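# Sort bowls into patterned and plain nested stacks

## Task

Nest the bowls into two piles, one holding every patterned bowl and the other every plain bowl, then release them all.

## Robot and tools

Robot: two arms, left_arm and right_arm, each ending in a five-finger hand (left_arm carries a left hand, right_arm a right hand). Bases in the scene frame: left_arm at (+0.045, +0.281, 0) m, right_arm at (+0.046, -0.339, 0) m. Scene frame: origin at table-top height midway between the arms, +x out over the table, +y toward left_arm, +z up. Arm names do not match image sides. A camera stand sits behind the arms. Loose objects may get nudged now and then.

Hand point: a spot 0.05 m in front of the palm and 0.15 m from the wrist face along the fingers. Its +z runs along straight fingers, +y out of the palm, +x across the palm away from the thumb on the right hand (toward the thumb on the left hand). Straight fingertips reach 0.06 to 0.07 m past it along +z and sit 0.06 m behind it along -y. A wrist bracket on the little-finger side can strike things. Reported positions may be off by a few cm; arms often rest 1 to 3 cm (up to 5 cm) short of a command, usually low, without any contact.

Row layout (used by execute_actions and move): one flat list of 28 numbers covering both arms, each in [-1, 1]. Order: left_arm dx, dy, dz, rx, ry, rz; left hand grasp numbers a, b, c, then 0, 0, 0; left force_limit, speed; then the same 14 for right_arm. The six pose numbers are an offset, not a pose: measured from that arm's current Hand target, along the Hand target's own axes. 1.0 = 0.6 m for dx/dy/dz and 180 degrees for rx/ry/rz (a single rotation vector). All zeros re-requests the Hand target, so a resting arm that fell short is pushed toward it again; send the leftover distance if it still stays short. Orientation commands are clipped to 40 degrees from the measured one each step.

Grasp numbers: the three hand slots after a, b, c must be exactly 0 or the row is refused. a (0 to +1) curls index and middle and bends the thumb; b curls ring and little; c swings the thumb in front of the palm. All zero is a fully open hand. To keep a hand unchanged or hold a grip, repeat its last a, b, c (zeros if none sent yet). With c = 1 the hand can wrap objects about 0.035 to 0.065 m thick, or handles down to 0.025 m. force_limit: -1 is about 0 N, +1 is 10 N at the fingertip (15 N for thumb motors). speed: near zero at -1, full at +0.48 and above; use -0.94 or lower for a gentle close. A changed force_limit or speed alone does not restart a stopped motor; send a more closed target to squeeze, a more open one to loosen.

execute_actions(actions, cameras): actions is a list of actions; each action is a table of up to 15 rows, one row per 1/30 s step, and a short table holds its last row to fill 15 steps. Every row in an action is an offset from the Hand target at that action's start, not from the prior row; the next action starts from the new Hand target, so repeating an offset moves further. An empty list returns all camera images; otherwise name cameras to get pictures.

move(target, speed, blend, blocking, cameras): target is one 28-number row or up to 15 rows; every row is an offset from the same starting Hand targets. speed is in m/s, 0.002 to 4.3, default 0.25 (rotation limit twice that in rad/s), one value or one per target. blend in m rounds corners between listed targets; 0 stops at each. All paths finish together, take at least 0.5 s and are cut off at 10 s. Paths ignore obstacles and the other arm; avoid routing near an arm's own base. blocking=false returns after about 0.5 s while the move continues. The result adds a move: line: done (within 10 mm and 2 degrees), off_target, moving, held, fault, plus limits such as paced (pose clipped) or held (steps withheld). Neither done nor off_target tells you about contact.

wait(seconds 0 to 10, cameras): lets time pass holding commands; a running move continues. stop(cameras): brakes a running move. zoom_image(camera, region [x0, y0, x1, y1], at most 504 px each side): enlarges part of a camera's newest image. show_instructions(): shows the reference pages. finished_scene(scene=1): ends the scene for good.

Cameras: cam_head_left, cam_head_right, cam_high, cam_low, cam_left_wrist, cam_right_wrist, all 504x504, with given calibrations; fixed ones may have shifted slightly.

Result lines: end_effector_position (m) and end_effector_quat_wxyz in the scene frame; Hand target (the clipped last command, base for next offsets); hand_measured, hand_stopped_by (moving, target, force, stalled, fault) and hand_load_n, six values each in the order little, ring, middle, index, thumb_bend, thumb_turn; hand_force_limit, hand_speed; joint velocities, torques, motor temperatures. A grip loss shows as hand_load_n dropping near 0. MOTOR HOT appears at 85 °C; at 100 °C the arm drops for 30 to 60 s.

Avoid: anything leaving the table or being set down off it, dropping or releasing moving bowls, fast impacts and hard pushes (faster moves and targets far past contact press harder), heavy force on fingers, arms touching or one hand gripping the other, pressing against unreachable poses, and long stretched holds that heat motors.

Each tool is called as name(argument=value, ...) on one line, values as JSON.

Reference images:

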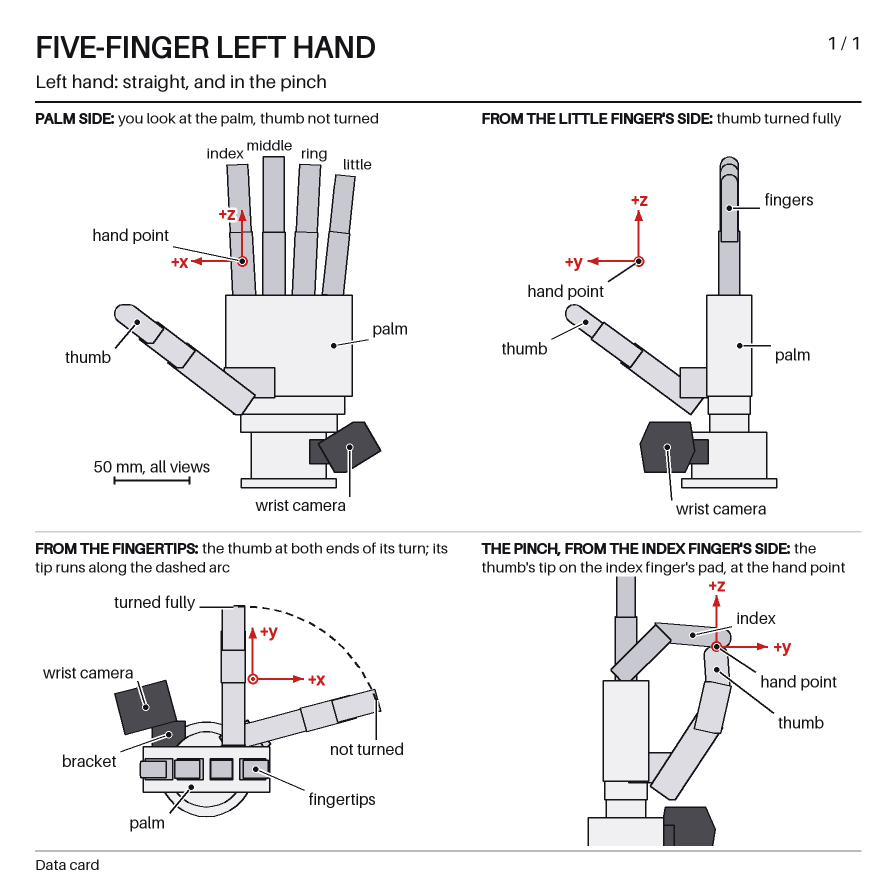

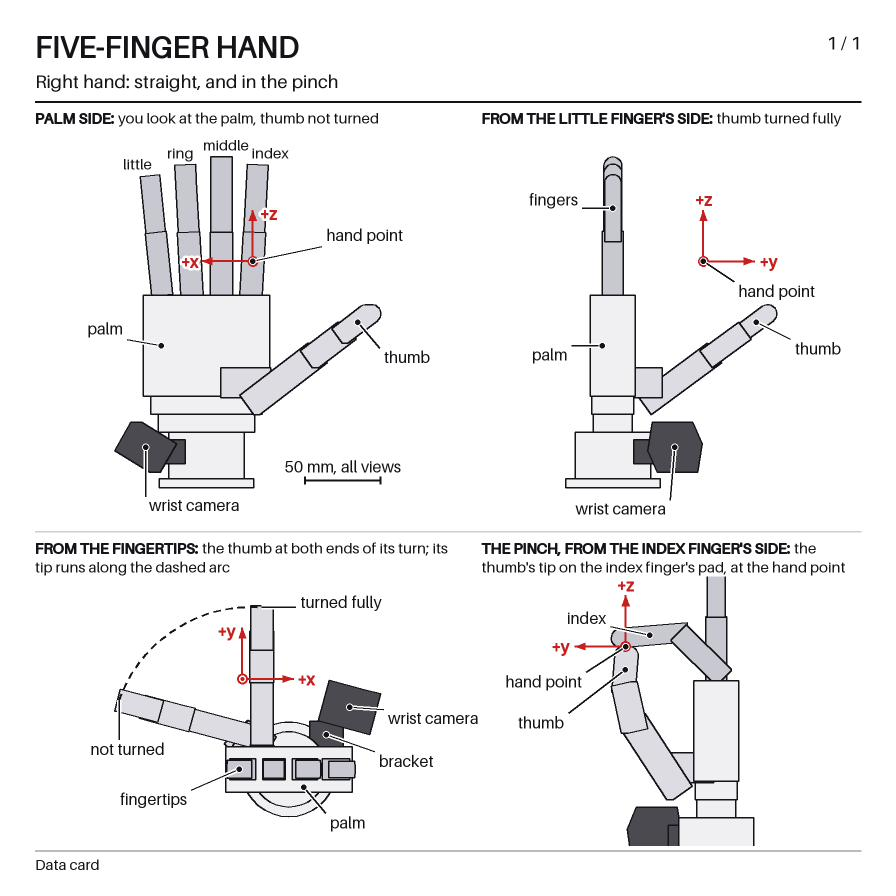

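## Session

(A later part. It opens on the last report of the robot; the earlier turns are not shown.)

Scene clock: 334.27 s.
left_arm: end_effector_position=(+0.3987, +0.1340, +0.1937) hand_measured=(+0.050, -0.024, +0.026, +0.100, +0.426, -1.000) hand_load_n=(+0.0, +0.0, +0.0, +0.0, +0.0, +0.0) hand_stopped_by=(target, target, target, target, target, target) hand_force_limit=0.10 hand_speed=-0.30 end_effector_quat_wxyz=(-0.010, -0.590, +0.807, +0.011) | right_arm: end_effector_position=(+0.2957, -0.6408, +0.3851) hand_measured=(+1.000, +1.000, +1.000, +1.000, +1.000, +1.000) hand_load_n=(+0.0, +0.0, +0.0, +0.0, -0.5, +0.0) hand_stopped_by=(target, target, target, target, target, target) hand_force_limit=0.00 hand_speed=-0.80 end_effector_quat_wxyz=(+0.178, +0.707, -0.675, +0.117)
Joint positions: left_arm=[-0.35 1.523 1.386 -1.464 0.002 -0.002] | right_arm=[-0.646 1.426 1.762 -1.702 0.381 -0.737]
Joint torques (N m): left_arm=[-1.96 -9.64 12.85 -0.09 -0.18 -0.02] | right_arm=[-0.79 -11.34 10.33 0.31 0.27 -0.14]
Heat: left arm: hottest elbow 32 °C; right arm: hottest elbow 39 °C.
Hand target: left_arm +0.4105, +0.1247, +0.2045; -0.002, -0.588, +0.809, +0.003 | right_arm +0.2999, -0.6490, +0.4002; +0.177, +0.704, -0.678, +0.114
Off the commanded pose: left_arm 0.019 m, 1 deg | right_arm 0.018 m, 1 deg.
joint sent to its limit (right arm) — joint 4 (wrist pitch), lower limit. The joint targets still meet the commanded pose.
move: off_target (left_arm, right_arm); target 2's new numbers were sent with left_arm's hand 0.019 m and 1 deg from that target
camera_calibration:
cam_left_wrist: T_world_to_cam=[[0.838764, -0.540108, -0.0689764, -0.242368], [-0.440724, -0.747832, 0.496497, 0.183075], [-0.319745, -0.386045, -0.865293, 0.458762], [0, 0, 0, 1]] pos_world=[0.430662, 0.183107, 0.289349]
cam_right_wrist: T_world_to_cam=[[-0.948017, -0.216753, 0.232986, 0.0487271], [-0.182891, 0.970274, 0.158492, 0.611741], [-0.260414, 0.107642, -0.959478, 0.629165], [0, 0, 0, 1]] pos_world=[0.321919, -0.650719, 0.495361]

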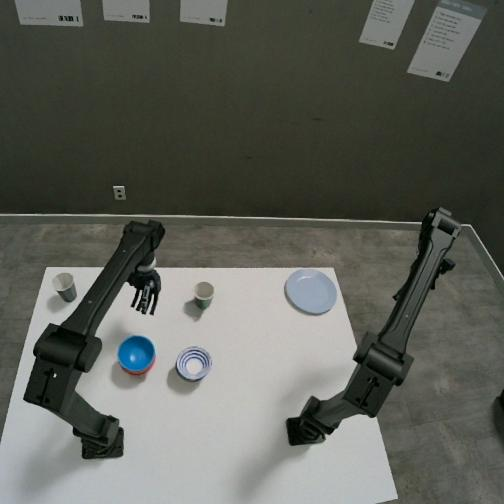

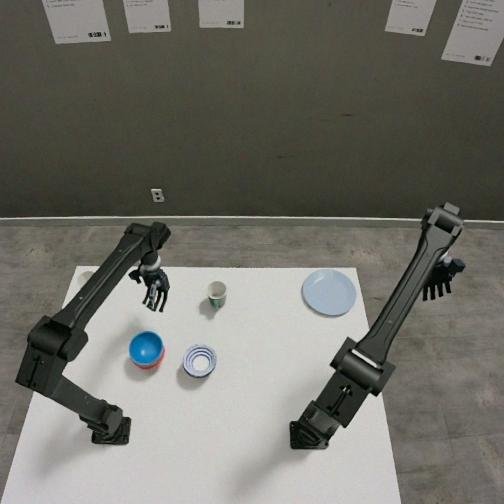

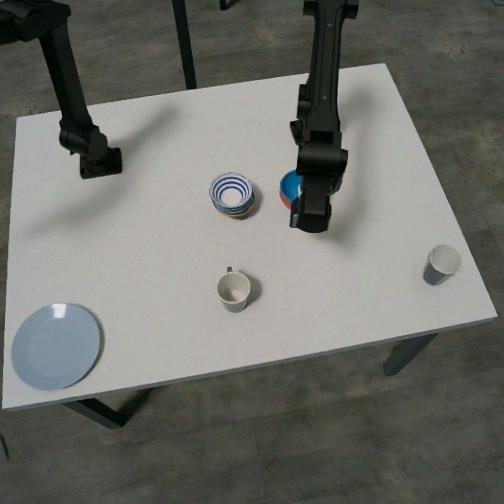

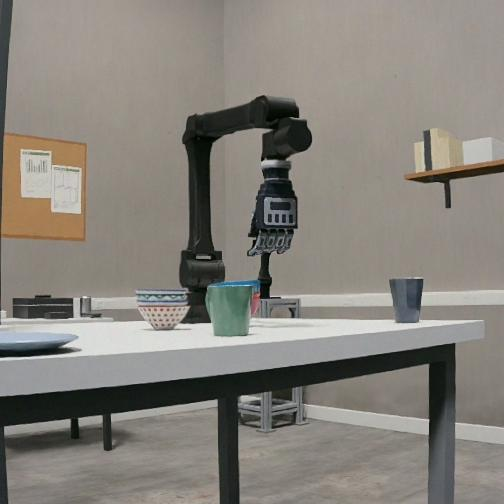

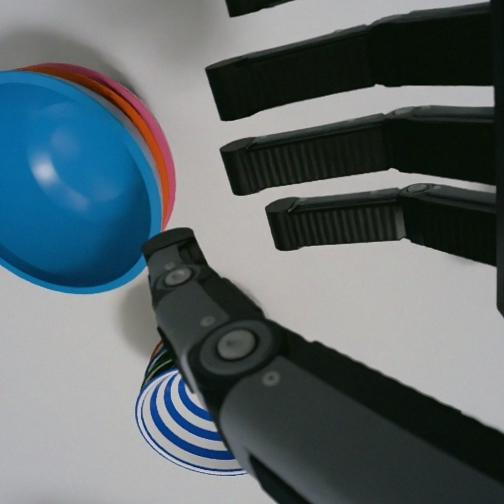

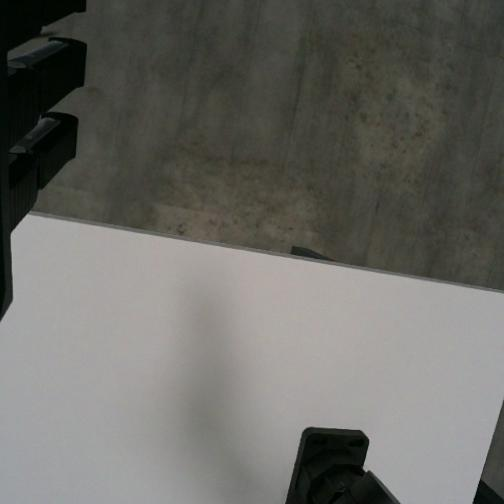

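move(target=[-0.0168, 0.1063, 0.0775, 0, 0, 0, 0.5, 0.5, 1, 0, 0, 0, 0.1, -0.3, 0, 0, 0, 0, 0, 0, 0, 0, 0, 0, 0, 0, 0, -0.8], speed=0.12, cameras=["cam_left_wrist", "cam_low", "cam_head_right"])

zoom_image(camera="cam_low", region=[200, 235, 270, 305])

zoom_image(camera="cam_left_wrist", region=[0, 0, 360, 360])

Scene clock: 336.63 s.
left_arm: end_effector_position=(+0.3501, +0.1503, +0.1535) hand_measured=(+0.050, -0.024, +0.026, +0.100, +0.426, -1.000) hand_load_n=(+0.0, +0.0, +0.5, +0.0, +0.0, +0.0) hand_stopped_by=(target, target, target, target, target, target) hand_force_limit=0.10 hand_speed=-0.30 end_effector_quat_wxyz=(-0.012, -0.587, +0.810, +0.015) | right_arm: end_effector_position=(+0.2957, -0.6408, +0.3851) hand_measured=(+1.000, +1.000, +1.000, +1.000, +1.000, +1.000) hand_load_n=(+0.0, +0.0, +0.0, +0.0, +0.0, +0.0) hand_stopped_by=(target, target, target, target, target, target) hand_force_limit=0.00 hand_speed=-0.80 end_effector_quat_wxyz=(+0.178, +0.707, -0.675, +0.117)
Joint positions: left_arm=[-0.35 1.419 1.165 -1.355 0.001 0.007] | right_arm=[-0.646 1.426 1.762 -1.702 0.381 -0.737]
Joint torques (N m): left_arm=[0.09 -10.7 7.53 0.76 -0.16 0.13] | right_arm=[-0.85 -11.28 10.35 0.31 0.27 -0.14]
Heat: left arm: hottest elbow 32 °C; right arm: hottest elbow 39 °C.
Hand target: left_arm +0.3526, +0.1541, +0.1584; -0.002, -0.588, +0.809, +0.003 | right_arm +0.2999, -0.6490, +0.4002; +0.177, +0.704, -0.678, +0.114
Off the commanded pose: left_arm 0.007 m, 2 deg | right_arm 0.018 m, 1 deg.
joint sent to its limit (right arm) — joint 4 (wrist pitch), lower limit. The joint targets still meet the commanded pose.
move: off_target (right_arm)
camera_calibration:
cam_left_wrist: T_world_to_cam=[[0.833617, -0.54686, -0.0776367, -0.191523], [-0.442972, -0.745874, 0.497442, 0.194216], [-0.329938, -0.380285, -0.864016, 0.41727], [0, 0, 0, 1]] pos_world=[0.383362, 0.198806, 0.249048]
Images, in order (width x height): cam_head_right 504x504, cam_low 504x504, cam_left_wrist 504x504.

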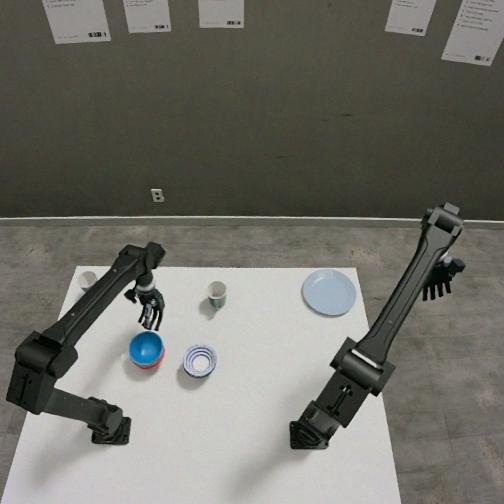

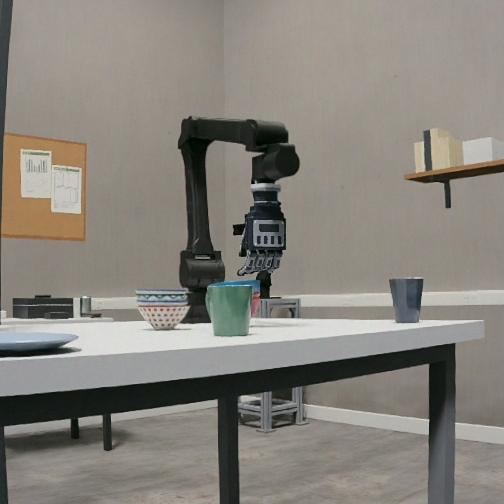

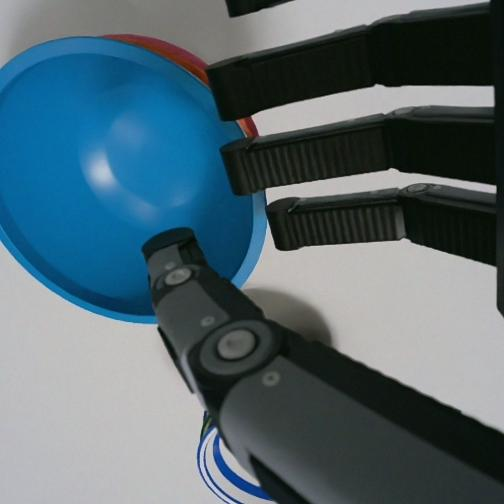

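Scaled by 7.200 from the camera's 504x504 image, which has a finer 720x720 frame.

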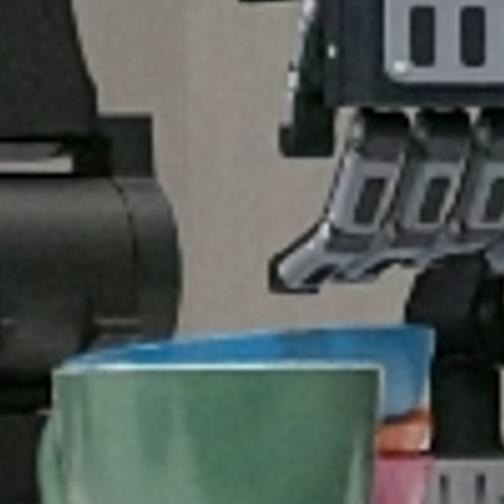

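Scaled by 1.400 from the camera's 504x504 image, which has a finer 720x720 frame.

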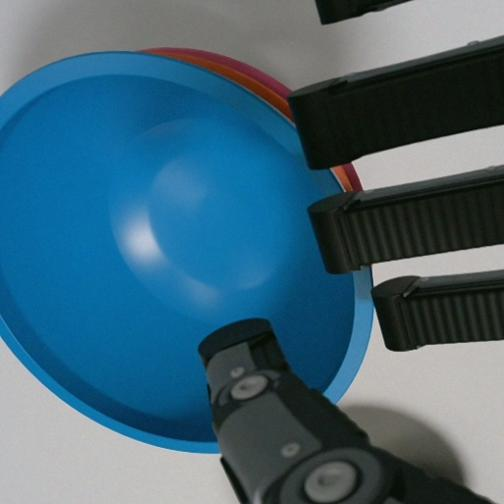

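move(target=[0, 0.0078, 0.0483, 0, 0, 0, 0.5, 0.5, 1, 0, 0, 0, 0.1, -0.3, 0, 0, 0, 0, 0, 0, 0, 0, 0, 0, 0, 0, 0, -0.8], speed=0.03, cameras=["cam_left_wrist", "cam_low", "cam_head_right"])

zoom_image(camera="cam_low", region=[200, 235, 270, 305])

zoom_image(camera="cam_head_right", region=[100, 300, 200, 400])

Scene clock: 338.67 s.
left_arm: end_effector_position=(+0.3471, +0.1513, +0.1287) hand_measured=(+0.050, -0.024, +0.026, +0.100, +0.426, -1.000) hand_load_n=(+0.0, +0.0, -1.0, +0.0, +0.0, +0.0) hand_stopped_by=(target, target, target, target, target, target) hand_force_limit=0.10 hand_speed=-0.30 end_effector_quat_wxyz=(-0.007, -0.586, +0.810, +0.009) | right_arm: end_effector_position=(+0.2957, -0.6408, +0.3851) hand_measured=(+1.000, +1.000, +1.000, +1.000, +1.000, +1.000) hand_load_n=(+0.0, +0.0, +0.0, +0.0, +0.0, +0.0) hand_stopped_by=(target, target, target, target, target, target) hand_force_limit=0.00 hand_speed=-0.80 end_effector_quat_wxyz=(+0.178, +0.707, -0.675, +0.117)
Joint positions: left_arm=[-0.35 1.418 1.099 -1.275 0.001 0.007] | right_arm=[-0.646 1.426 1.762 -1.702 0.381 -0.737]
Joint torques (N m): left_arm=[0.15 -9.88 6.98 0.72 -0.15 0.11] | right_arm=[-0.85 -11.4 10.35 0.29 0.27 -0.14]
Heat: left arm: hottest elbow 32 °C; right arm: hottest elbow 39 °C.
Hand target: left_arm +0.3480, +0.1556, +0.1295; -0.002, -0.588, +0.809, +0.003 | right_arm +0.2999, -0.6490, +0.4002; +0.177, +0.704, -0.678, +0.114
Off the commanded pose: left_arm 0.004 m, 1 deg | right_arm 0.018 m, 1 deg.
joint sent to its limit (right arm) — joint 4 (wrist pitch), lower limit. The joint targets still meet the commanded pose.
move: off_target (right_arm)
camera_calibration:
cam_left_wrist: T_world_to_cam=[[0.834415, -0.547526, -0.0629917, -0.192325], [-0.450471, -0.743388, 0.494419, 0.2086], [-0.317534, -0.384174, -0.866938, 0.391841], [0, 0, 0, 1]] pos_world=[0.37887, 0.200303, 0.224451]
Images, in order (width x height): cam_head_right 504x504, cam_low 504x504, cam_left_wrist 504x504.

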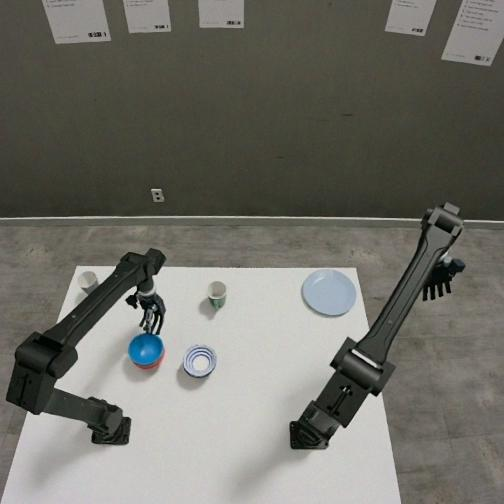

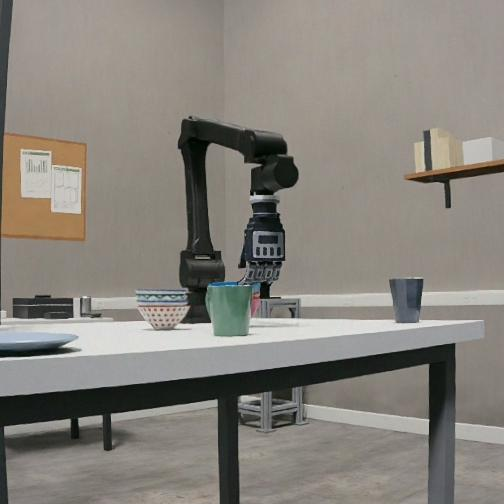

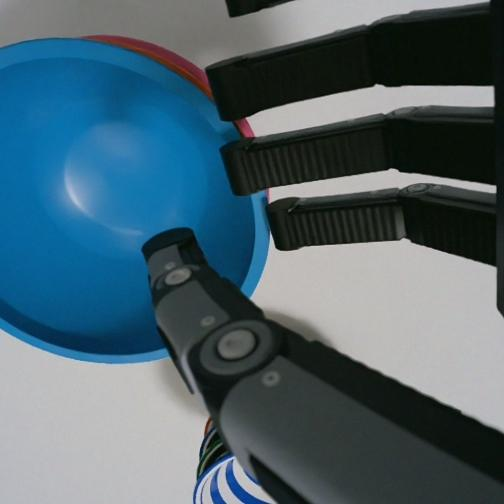

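Scaled by 7.200 from the camera's 504x504 image, which has a finer 720x720 frame.

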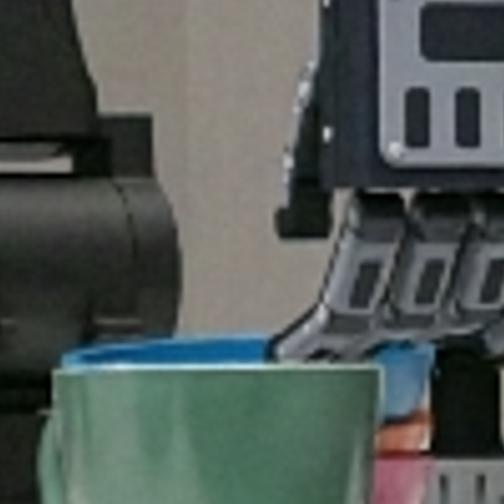

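Scaled by 5.040 from the camera's 504x504 image, which has a finer 720x720 frame.

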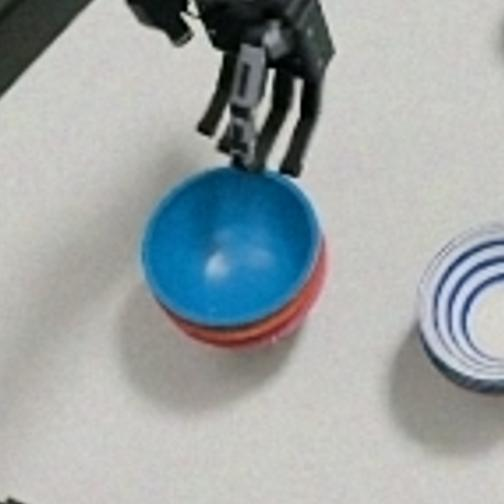

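move(target=[0, 0, 0.0075, 0, 0, 0, 0.5, 0.5, 1, 0, 0, 0, 0.1, -0.3, 0, 0, 0, 0, 0, 0, 0, 0, 0, 0, 0, 0, 0, -0.8], speed=0.03, cameras=["cam_left_wrist", "cam_low", "cam_head_right"])

zoom_image(camera="cam_low", region=[200, 235, 270, 305])

zoom_image(camera="cam_head_right", region=[100, 300, 200, 400])

Scene clock: 340.10 s.
left_arm: end_effector_position=(+0.3464, +0.1516, +0.1251) hand_measured=(+0.050, -0.024, +0.026, +0.100, +0.426, -1.000) hand_load_n=(+0.5, +0.0, -1.0, +0.0, +0.0, +0.0) hand_stopped_by=(target, target, target, target, target, target) hand_force_limit=0.10 hand_speed=-0.30 end_effector_quat_wxyz=(-0.007, -0.586, +0.810, +0.008) | right_arm: end_effector_position=(+0.2957, -0.6408, +0.3851) hand_measured=(+1.000, +1.000, +1.000, +1.000, +1.000, +1.000) hand_load_n=(+0.0, +0.0, +0.0, +0.0, +0.0, -0.5) hand_stopped_by=(target, target, target, target, target, target) hand_force_limit=0.00 hand_speed=-0.80 end_effector_quat_wxyz=(+0.178, +0.707, -0.675, +0.117)
Joint positions: left_arm=[-0.35 1.418 1.089 -1.264 0.001 0.008] | right_arm=[-0.646 1.426 1.762 -1.702 0.381 -0.737]
Joint torques (N m): left_arm=[0.15 -9.7 7.04 0.81 -0.15 0.12] | right_arm=[-0.79 -11.34 10.35 0.31 0.27 -0.14]
Heat: left arm: hottest elbow 32 °C; right arm: hottest elbow 39 °C.
Hand target: left_arm +0.3479, +0.1556, +0.1251; -0.002, -0.588, +0.809, +0.003 | right_arm +0.2999, -0.6490, +0.4002; +0.177, +0.704, -0.678, +0.114
Off the commanded pose: left_arm 0.004 m, 1 deg | right_arm 0.018 m, 1 deg.
joint sent to its limit (right arm) — joint 4 (wrist pitch), lower limit. The joint targets still meet the commanded pose.
move: off_target (right_arm)
camera_calibration:
cam_left_wrist: T_world_to_cam=[[0.83408, -0.548249, -0.0610999, -0.191945], [-0.452005, -0.742716, 0.494029, 0.21077], [-0.316231, -0.384442, -0.867296, 0.38834], [0, 0, 0, 1]] pos_world=[0.378172, 0.200603, 0.220952]
Images, in order (width x height): cam_head_right 504x504, cam_low 504x504, cam_left_wrist 504x504.

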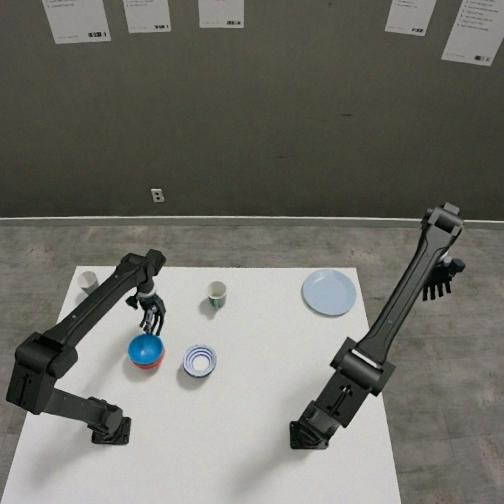

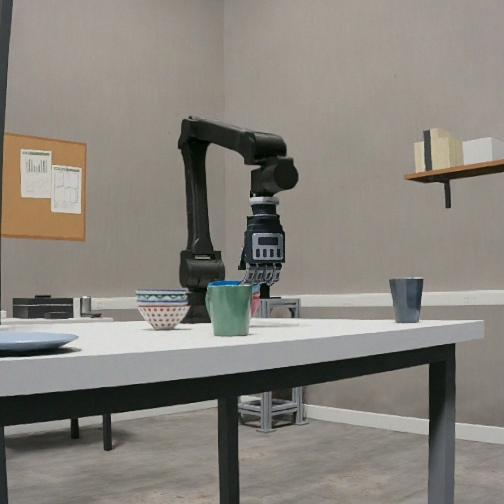

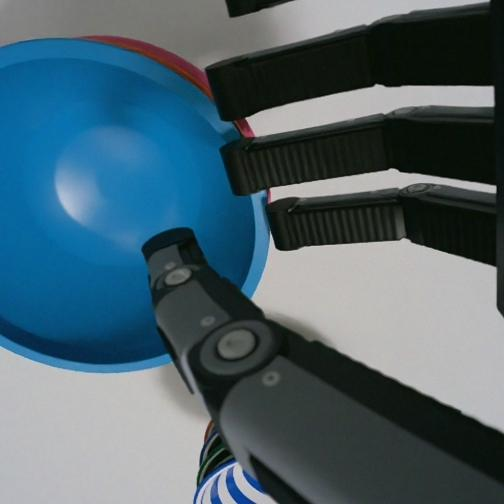

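Scaled by 7.200 from the camera's 504x504 image, which has a finer 720x720 frame.

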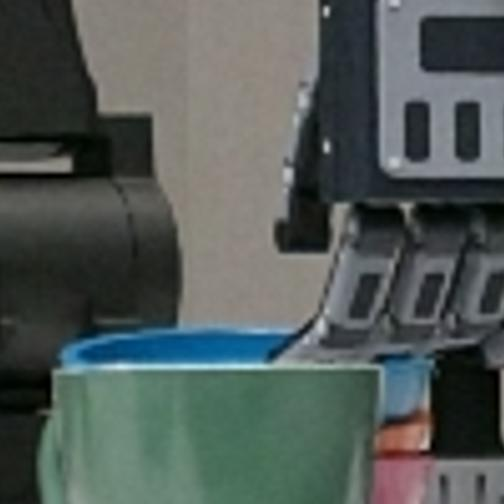

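Scaled by 5.040 from the camera's 504x504 image, which has a finer 720x720 frame.

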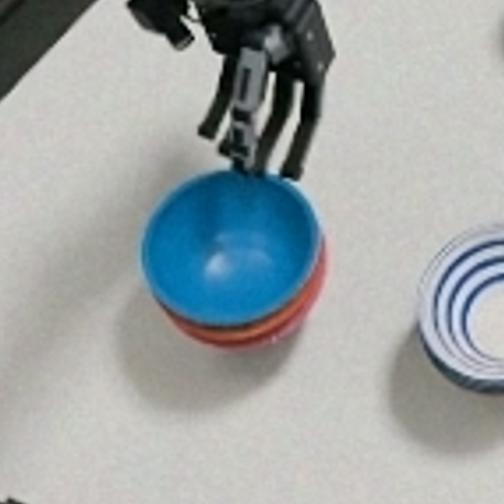

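move(target=[0, -0.09, -0.1417, 0, 0, 0, 0.5, 0.5, 1, 0, 0, 0, 0.1, -0.3, 0, 0, 0, 0, 0, 0, 0, 0, 0, 0, 0, 0, 0, -0.8], speed=0.1, cameras=["all"])

zoom_image(camera="cam_low", region=[200, 235, 270, 305])

zoom_image(camera="cam_head_right", region=[100, 300, 200, 400])

zoom_image(camera="cam_head_left", region=[100, 320, 175, 395])

Scene clock: 342.50 s.
left_arm: end_effector_position=(+0.3847, +0.1393, +0.1993) hand_measured=(+0.050, -0.024, +0.026, +0.100, +0.426, -1.000) hand_load_n=(+0.0, +0.0, +0.0, +0.0, +0.0, +0.0) hand_stopped_by=(target, target, target, target, target, target) hand_force_limit=0.10 hand_speed=-0.30 end_effector_quat_wxyz=(-0.009, -0.586, +0.810, +0.011) | right_arm: end_effector_position=(+0.2957, -0.6408, +0.3851) hand_measured=(+1.000, +1.000, +1.000, +1.000, +1.000, +1.000) hand_load_n=(+0.0, +0.0, +0.5, +0.0, +0.0, +0.0) hand_stopped_by=(target, target, target, target, target, target) hand_force_limit=0.00 hand_speed=-0.80 end_effector_quat_wxyz=(+0.178, +0.707, -0.675, +0.117)
Joint positions: left_arm=[-0.35 1.482 1.355 -1.472 0.001 0.008] | right_arm=[-0.646 1.426 1.762 -1.702 0.381 -0.737]
Joint torques (N m): left_arm=[0.03 -8.7 12.85 -0.05 -0.15 0.11] | right_arm=[-0.85 -11.34 10.33 0.29 0.27 -0.14]
Heat: left arm: hottest elbow 32 °C; right arm: hottest elbow 39 °C.
Hand target: left_arm +0.3999, +0.1387, +0.2096; -0.002, -0.588, +0.809, +0.003 | right_arm +0.2999, -0.6490, +0.4002; +0.177, +0.704, -0.678, +0.114
Off the commanded pose: left_arm 0.018 m, 1 deg | right_arm 0.018 m, 1 deg.
joint sent to its limit (right arm) — joint 4 (wrist pitch), lower limit. The joint targets still meet the commanded pose.
move: off_target (left_arm, right_arm)
camera_calibration:
cam_left_wrist: T_world_to_cam=[[0.833731, -0.54809, -0.0670072, -0.224778], [-0.449071, -0.743659, 0.495285, 0.181049], [-0.321291, -0.382844, -0.866142, 0.461452], [0, 0, 0, 1]] pos_world=[0.416968, 0.188104, 0.29495]
cam_right_wrist: T_world_to_cam=[[-0.948017, -0.216753, 0.232986, 0.0487271], [-0.182891, 0.970274, 0.158492, 0.611741], [-0.260414, 0.107642, -0.959478, 0.629165], [0, 0, 0, 1]] pos_world=[0.321919, -0.650719, 0.495361]

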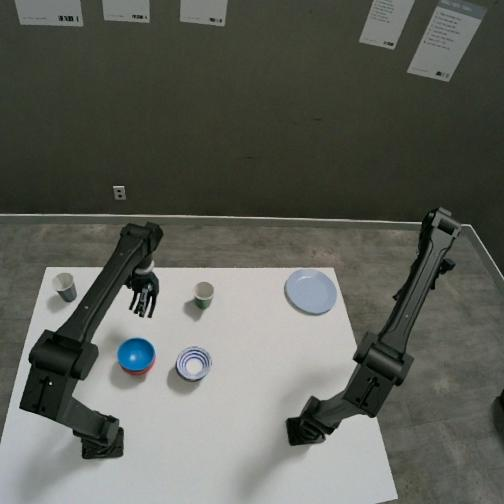

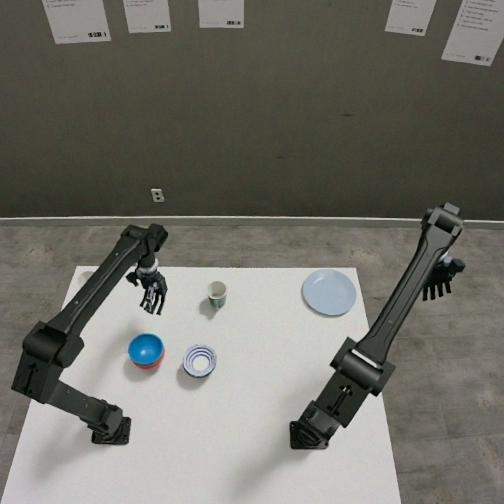

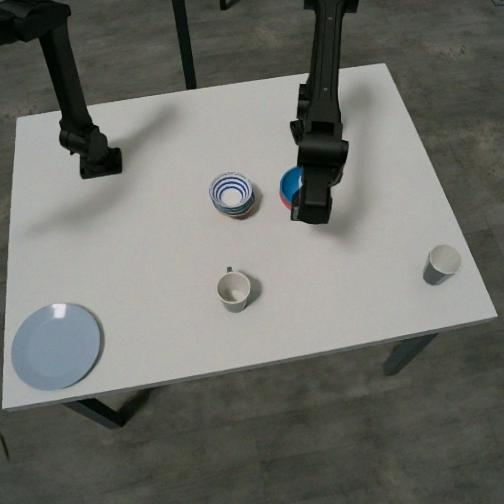

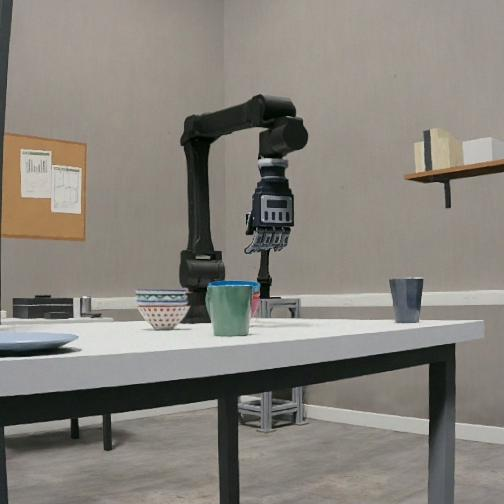

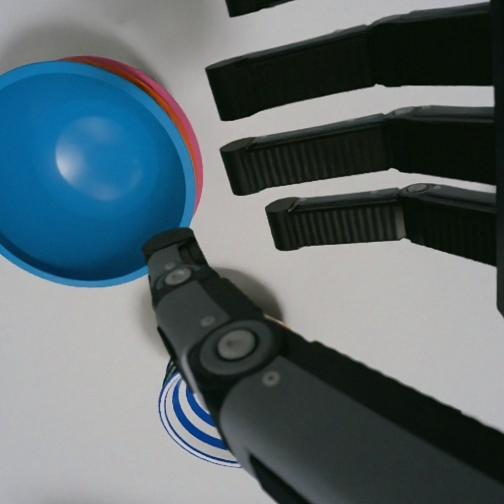

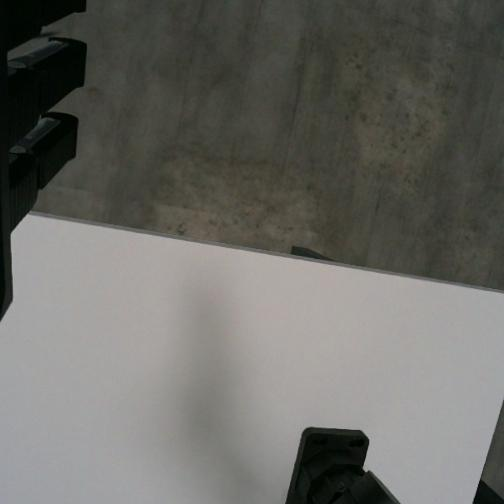

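Scaled by 7.200 from the camera's 504x504 image, which has a finer 720x720 frame.

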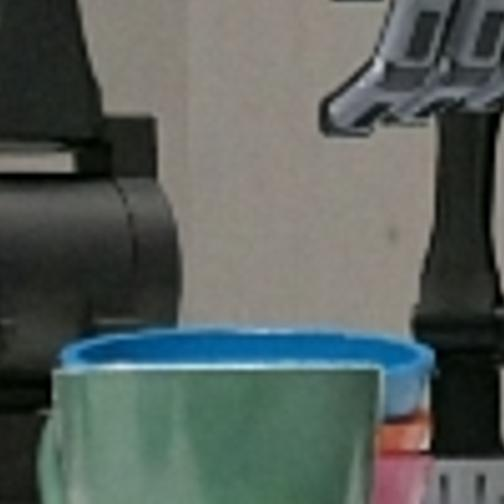

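Scaled by 5.040 from the camera's 504x504 image, which has a finer 720x720 frame.

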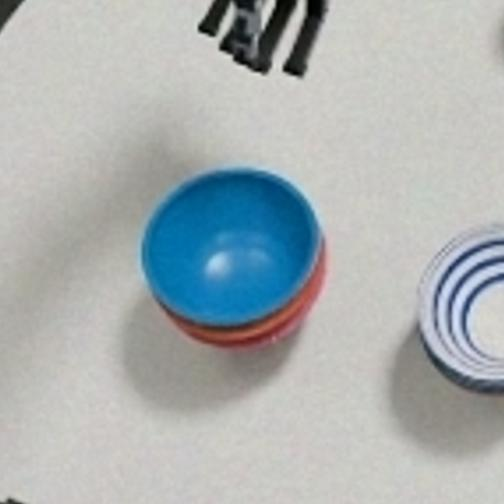

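Scaled by 6.720 from the camera's 504x504 image, which has a finer 720x720 frame.

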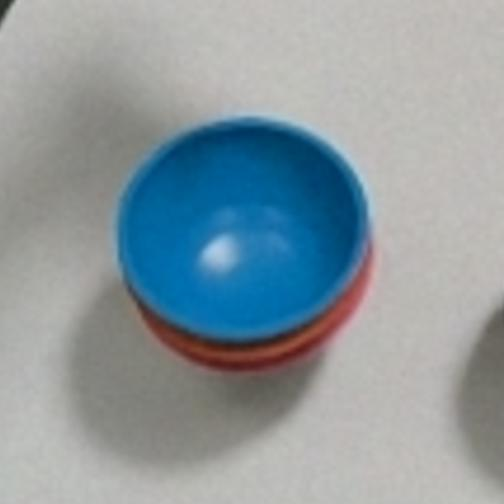

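move(target=[-0.0288, 0.2528, 0.0743, -0.164, -0.0363, 0.1359, 0.5, 0.5, 1, 0, 0, 0, 0.1, -0.3, 0, 0, 0, 0, 0, 0, 0, 0, 0, 0, 0, 0, 0, -0.8], speed=0.15, cameras=["all"])

zoom_image(camera="cam_low", region=[200, 235, 270, 305])

zoom_image(camera="cam_high", region=[230, 120, 380, 270])

zoom_image(camera="cam_head_right", region=[100, 300, 200, 400])

Scene clock: 347.20 s.
left_arm: end_effector_position=(+0.2651, +0.2025, +0.1678) hand_measured=(+0.050, -0.024, +0.026, +0.100, +0.426, -1.000) hand_load_n=(+0.0, +0.0, +0.0, +0.0, +0.0, +0.0) hand_stopped_by=(target, target, target, target, target, target) hand_force_limit=0.10 hand_speed=-0.30 end_effector_quat_wxyz=(-0.095, -0.397, +0.885, +0.226) | right_arm: end_effector_position=(+0.2957, -0.6408, +0.3851) hand_measured=(+1.000, +1.000, +1.000, +1.000, +1.000, +1.000) hand_load_n=(+0.0, +0.0, +0.0, +0.0, +0.0, +0.0) hand_stopped_by=(target, target, target, target, target, target) hand_force_limit=0.00 hand_speed=-0.80 end_effector_quat_wxyz=(+0.178, +0.707, -0.675, +0.117)
Joint positions: left_arm=[-0.454 1.487 1.118 -1.674 -0.157 0.276] | right_arm=[-0.646 1.426 1.762 -1.702 0.381 -0.737]
Joint torques (N m): left_arm=[-1.73 -7.71 6.5 -0.87 -0.31 0.11] | right_arm=[-0.85 -11.28 10.33 0.31 0.27 -0.14]
Heat: left arm: hottest elbow 32 °C; right arm: hottest elbow 39 °C.
Hand target: left_arm +0.2607, +0.2023, +0.1662; -0.106, -0.384, +0.885, +0.240 | right_arm +0.2999, -0.6490, +0.4002; +0.177, +0.704, -0.678, +0.114
Off the commanded pose: left_arm 0.005 m, 2 deg | right_arm 0.018 m, 1 deg.
joint sent to its limit (right arm) — joint 4 (wrist pitch), lower limit. The joint targets still meet the commanded pose.
move: off_target (right_arm)
camera_calibration:
cam_left_wrist: T_world_to_cam=[[0.448153, -0.742866, -0.497301, 0.121271], [-0.531811, -0.668694, 0.51964, 0.192533], [-0.718566, 0.0315919, -0.694741, 0.412628], [0, 0, 0, 1]] pos_world=[0.344544, 0.205798, 0.24693]
cam_right_wrist: T_world_to_cam=[[-0.948017, -0.216753, 0.232986, 0.0487271], [-0.182891, 0.970274, 0.158492, 0.611741], [-0.260414, 0.107642, -0.959478, 0.629165], [0, 0, 0, 1]] pos_world=[0.321919, -0.650719, 0.495361]

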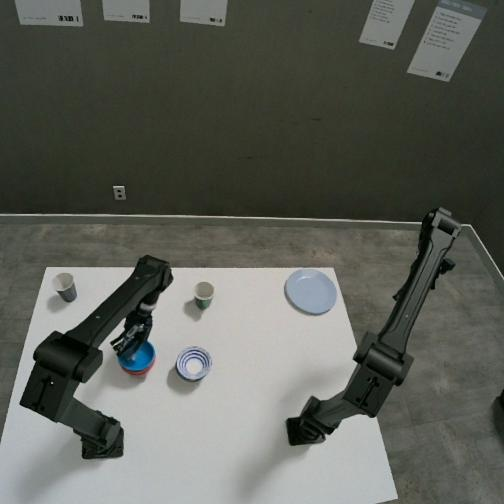

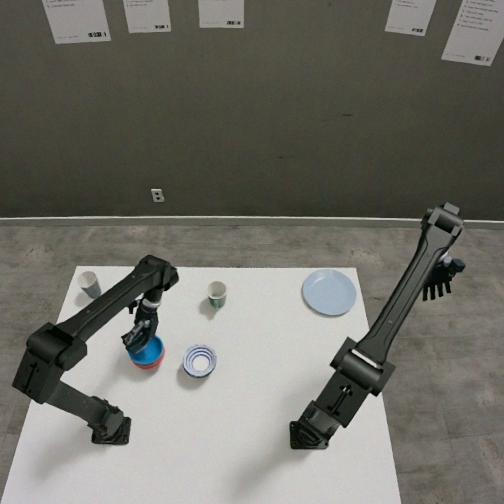

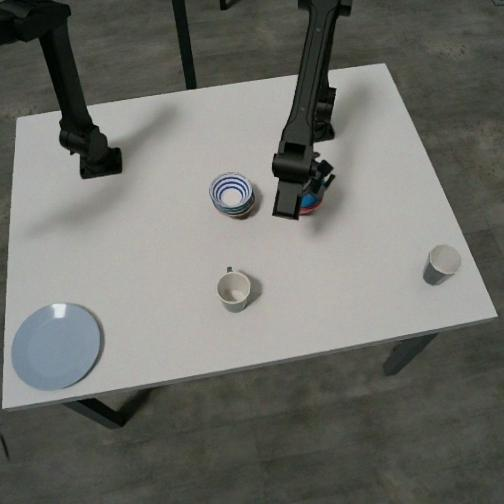

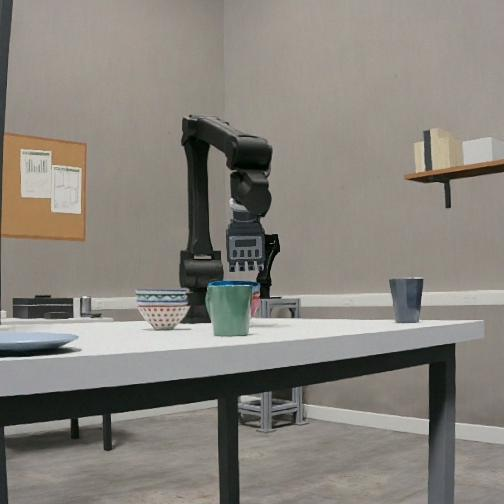

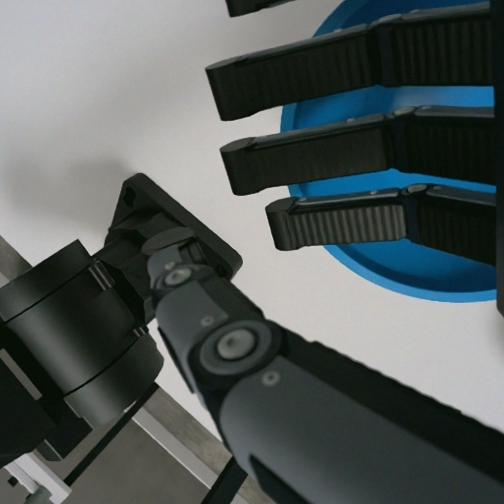

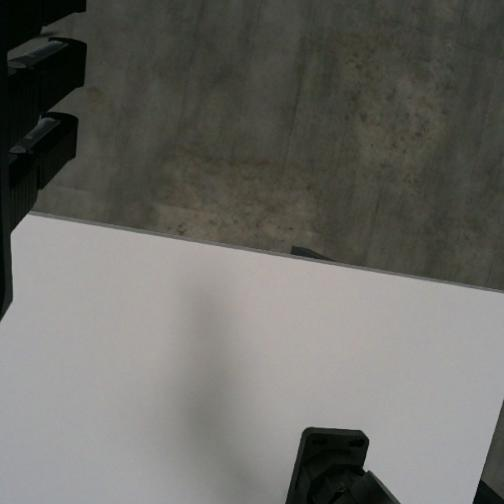

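Scaled by 7.200 from the camera's 504x504 image, which has a finer 720x720 frame.

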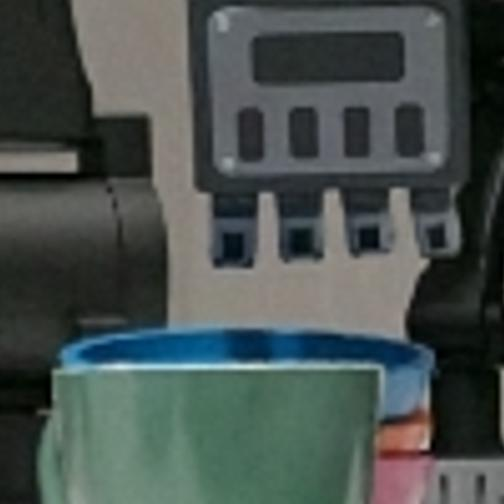

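Scaled by 3.360 from the camera's 504x504 image, which has a finer 720x720 frame.

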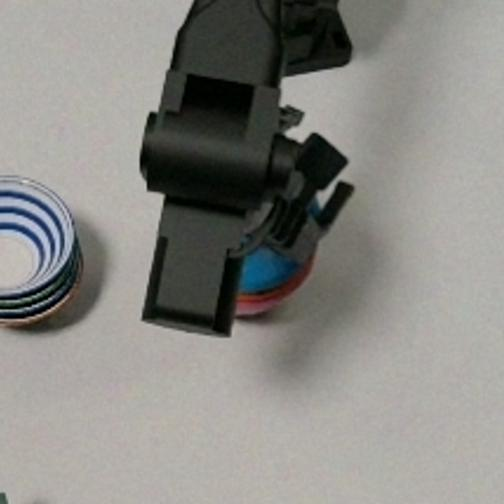

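Scaled by 5.040 from the camera's 504x504 image, which has a finer 720x720 frame.

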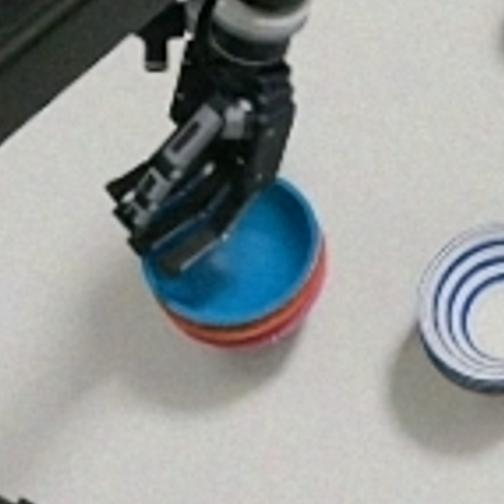

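move(target=[-0.0122, -0.0145, 0.0417, 0, 0, 0, 0.5, 0.5, 1, 0, 0, 0, 0.1, -0.3, 0, 0, 0, 0, 0, 0, 0, 0, 0, 0, 0, 0, 0, -0.8], speed=0.06, cameras=["cam_left_wrist", "cam_low", "cam_head_right"])

zoom_image(camera="cam_low", region=[200, 235, 270, 305])

zoom_image(camera="cam_head_right", region=[100, 300, 200, 400])

Scene clock: 349.53 s.
left_arm: end_effector_position=(+0.2599, +0.2084, +0.1462) hand_measured=(+0.050, -0.024, +0.026, +0.100, +0.426, -1.000) hand_load_n=(+0.0, +0.5, +0.5, +0.0, -0.5, +0.0) hand_stopped_by=(target, target, target, target, target, target) hand_force_limit=0.10 hand_speed=-0.30 end_effector_quat_wxyz=(-0.101, -0.385, +0.886, +0.237) | right_arm: end_effector_position=(+0.2957, -0.6408, +0.3851) hand_measured=(+1.000, +1.000, +1.000, +1.000, +1.000, +1.000) hand_load_n=(+0.0, +0.0, +0.0, +0.0, +0.0, +0.0) hand_stopped_by=(target, target, target, target, target, target) hand_force_limit=0.00 hand_speed=-0.80 end_effector_quat_wxyz=(+0.178, +0.707, -0.675, +0.117)
Joint positions: left_arm=[-0.454 1.509 1.069 -1.626 -0.168 0.295] | right_arm=[-0.646 1.426 1.762 -1.702 0.381 -0.737]
Joint velocities: left_arm=[within noise] | right_arm=[-0.044 0.005 0.002 -0.007 -0.081 0.051]
Joint torques (N m): left_arm=[-0.09 -7.77 6.28 0.14 -0.33 0.1] | right_arm=[-0.85 -11.34 10.33 0.32 0.28 -0.14]
Heat: left arm: hottest elbow 32 °C; right arm: hottest elbow 39 °C.
Hand target: left_arm +0.2620, +0.2110, +0.1401; -0.106, -0.384, +0.885, +0.240 | right_arm +0.2999, -0.6490, +0.4002; +0.177, +0.704, -0.678, +0.114
Off the commanded pose: left_arm 0.007 m, 1 deg | right_arm 0.018 m, 1 deg.
joint sent to its limit (right arm) — joint 4 (wrist pitch), lower limit. The joint targets still meet the commanded pose.
move: off_target (right_arm)
camera_calibration:
cam_left_wrist: T_world_to_cam=[[0.41914, -0.746874, -0.516237, 0.128557], [-0.533886, -0.662648, 0.525227, 0.203458], [-0.734362, 0.0554687, -0.676488, 0.390136], [0, 0, 0, 1]] pos_world=[0.341241, 0.209197, 0.223427]
Images, in order (width x height): cam_head_right 504x504, cam_low 504x504, cam_left_wrist 504x504.

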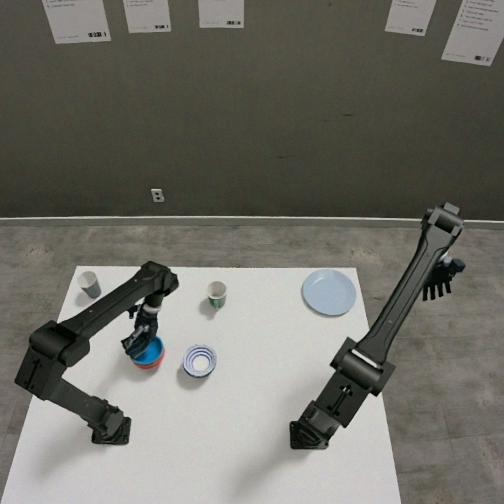

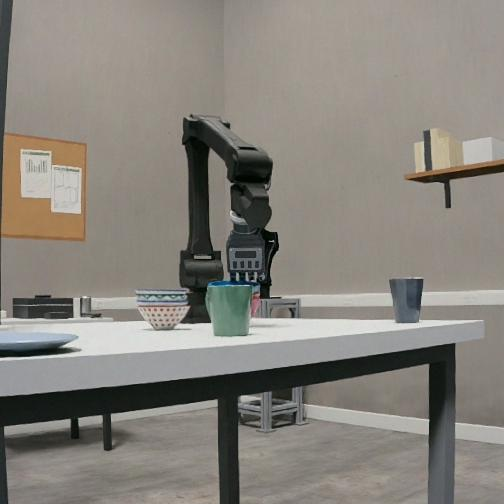

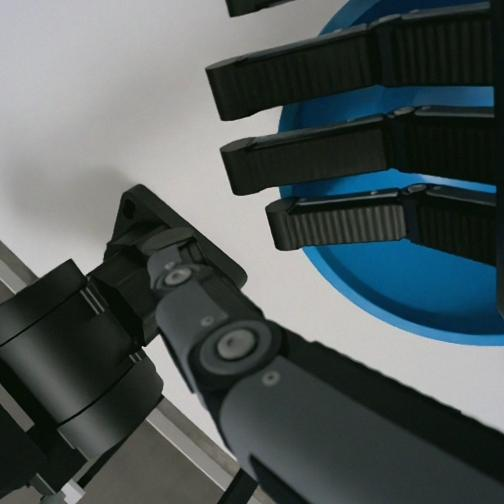

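Scaled by 7.200 from the camera's 504x504 image, which has a finer 720x720 frame.

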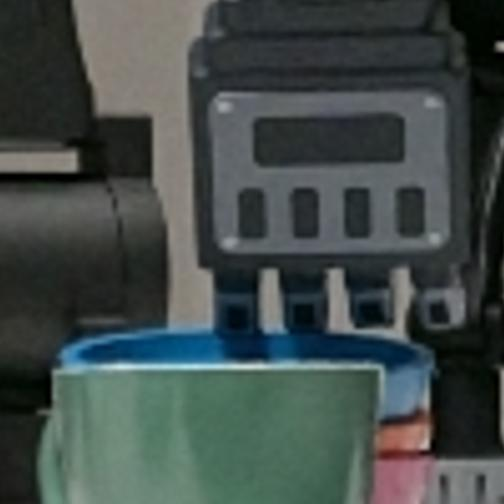

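Scaled by 5.040 from the camera's 504x504 image, which has a finer 720x720 frame.

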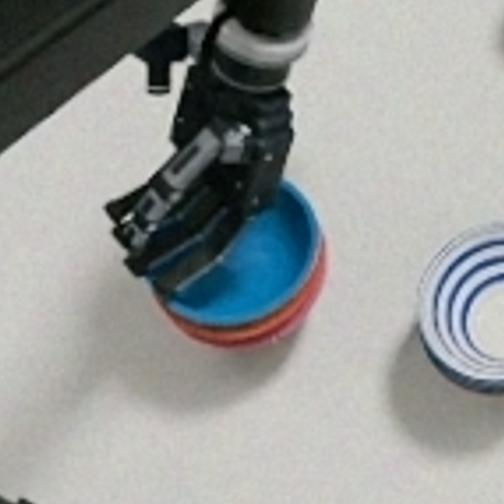

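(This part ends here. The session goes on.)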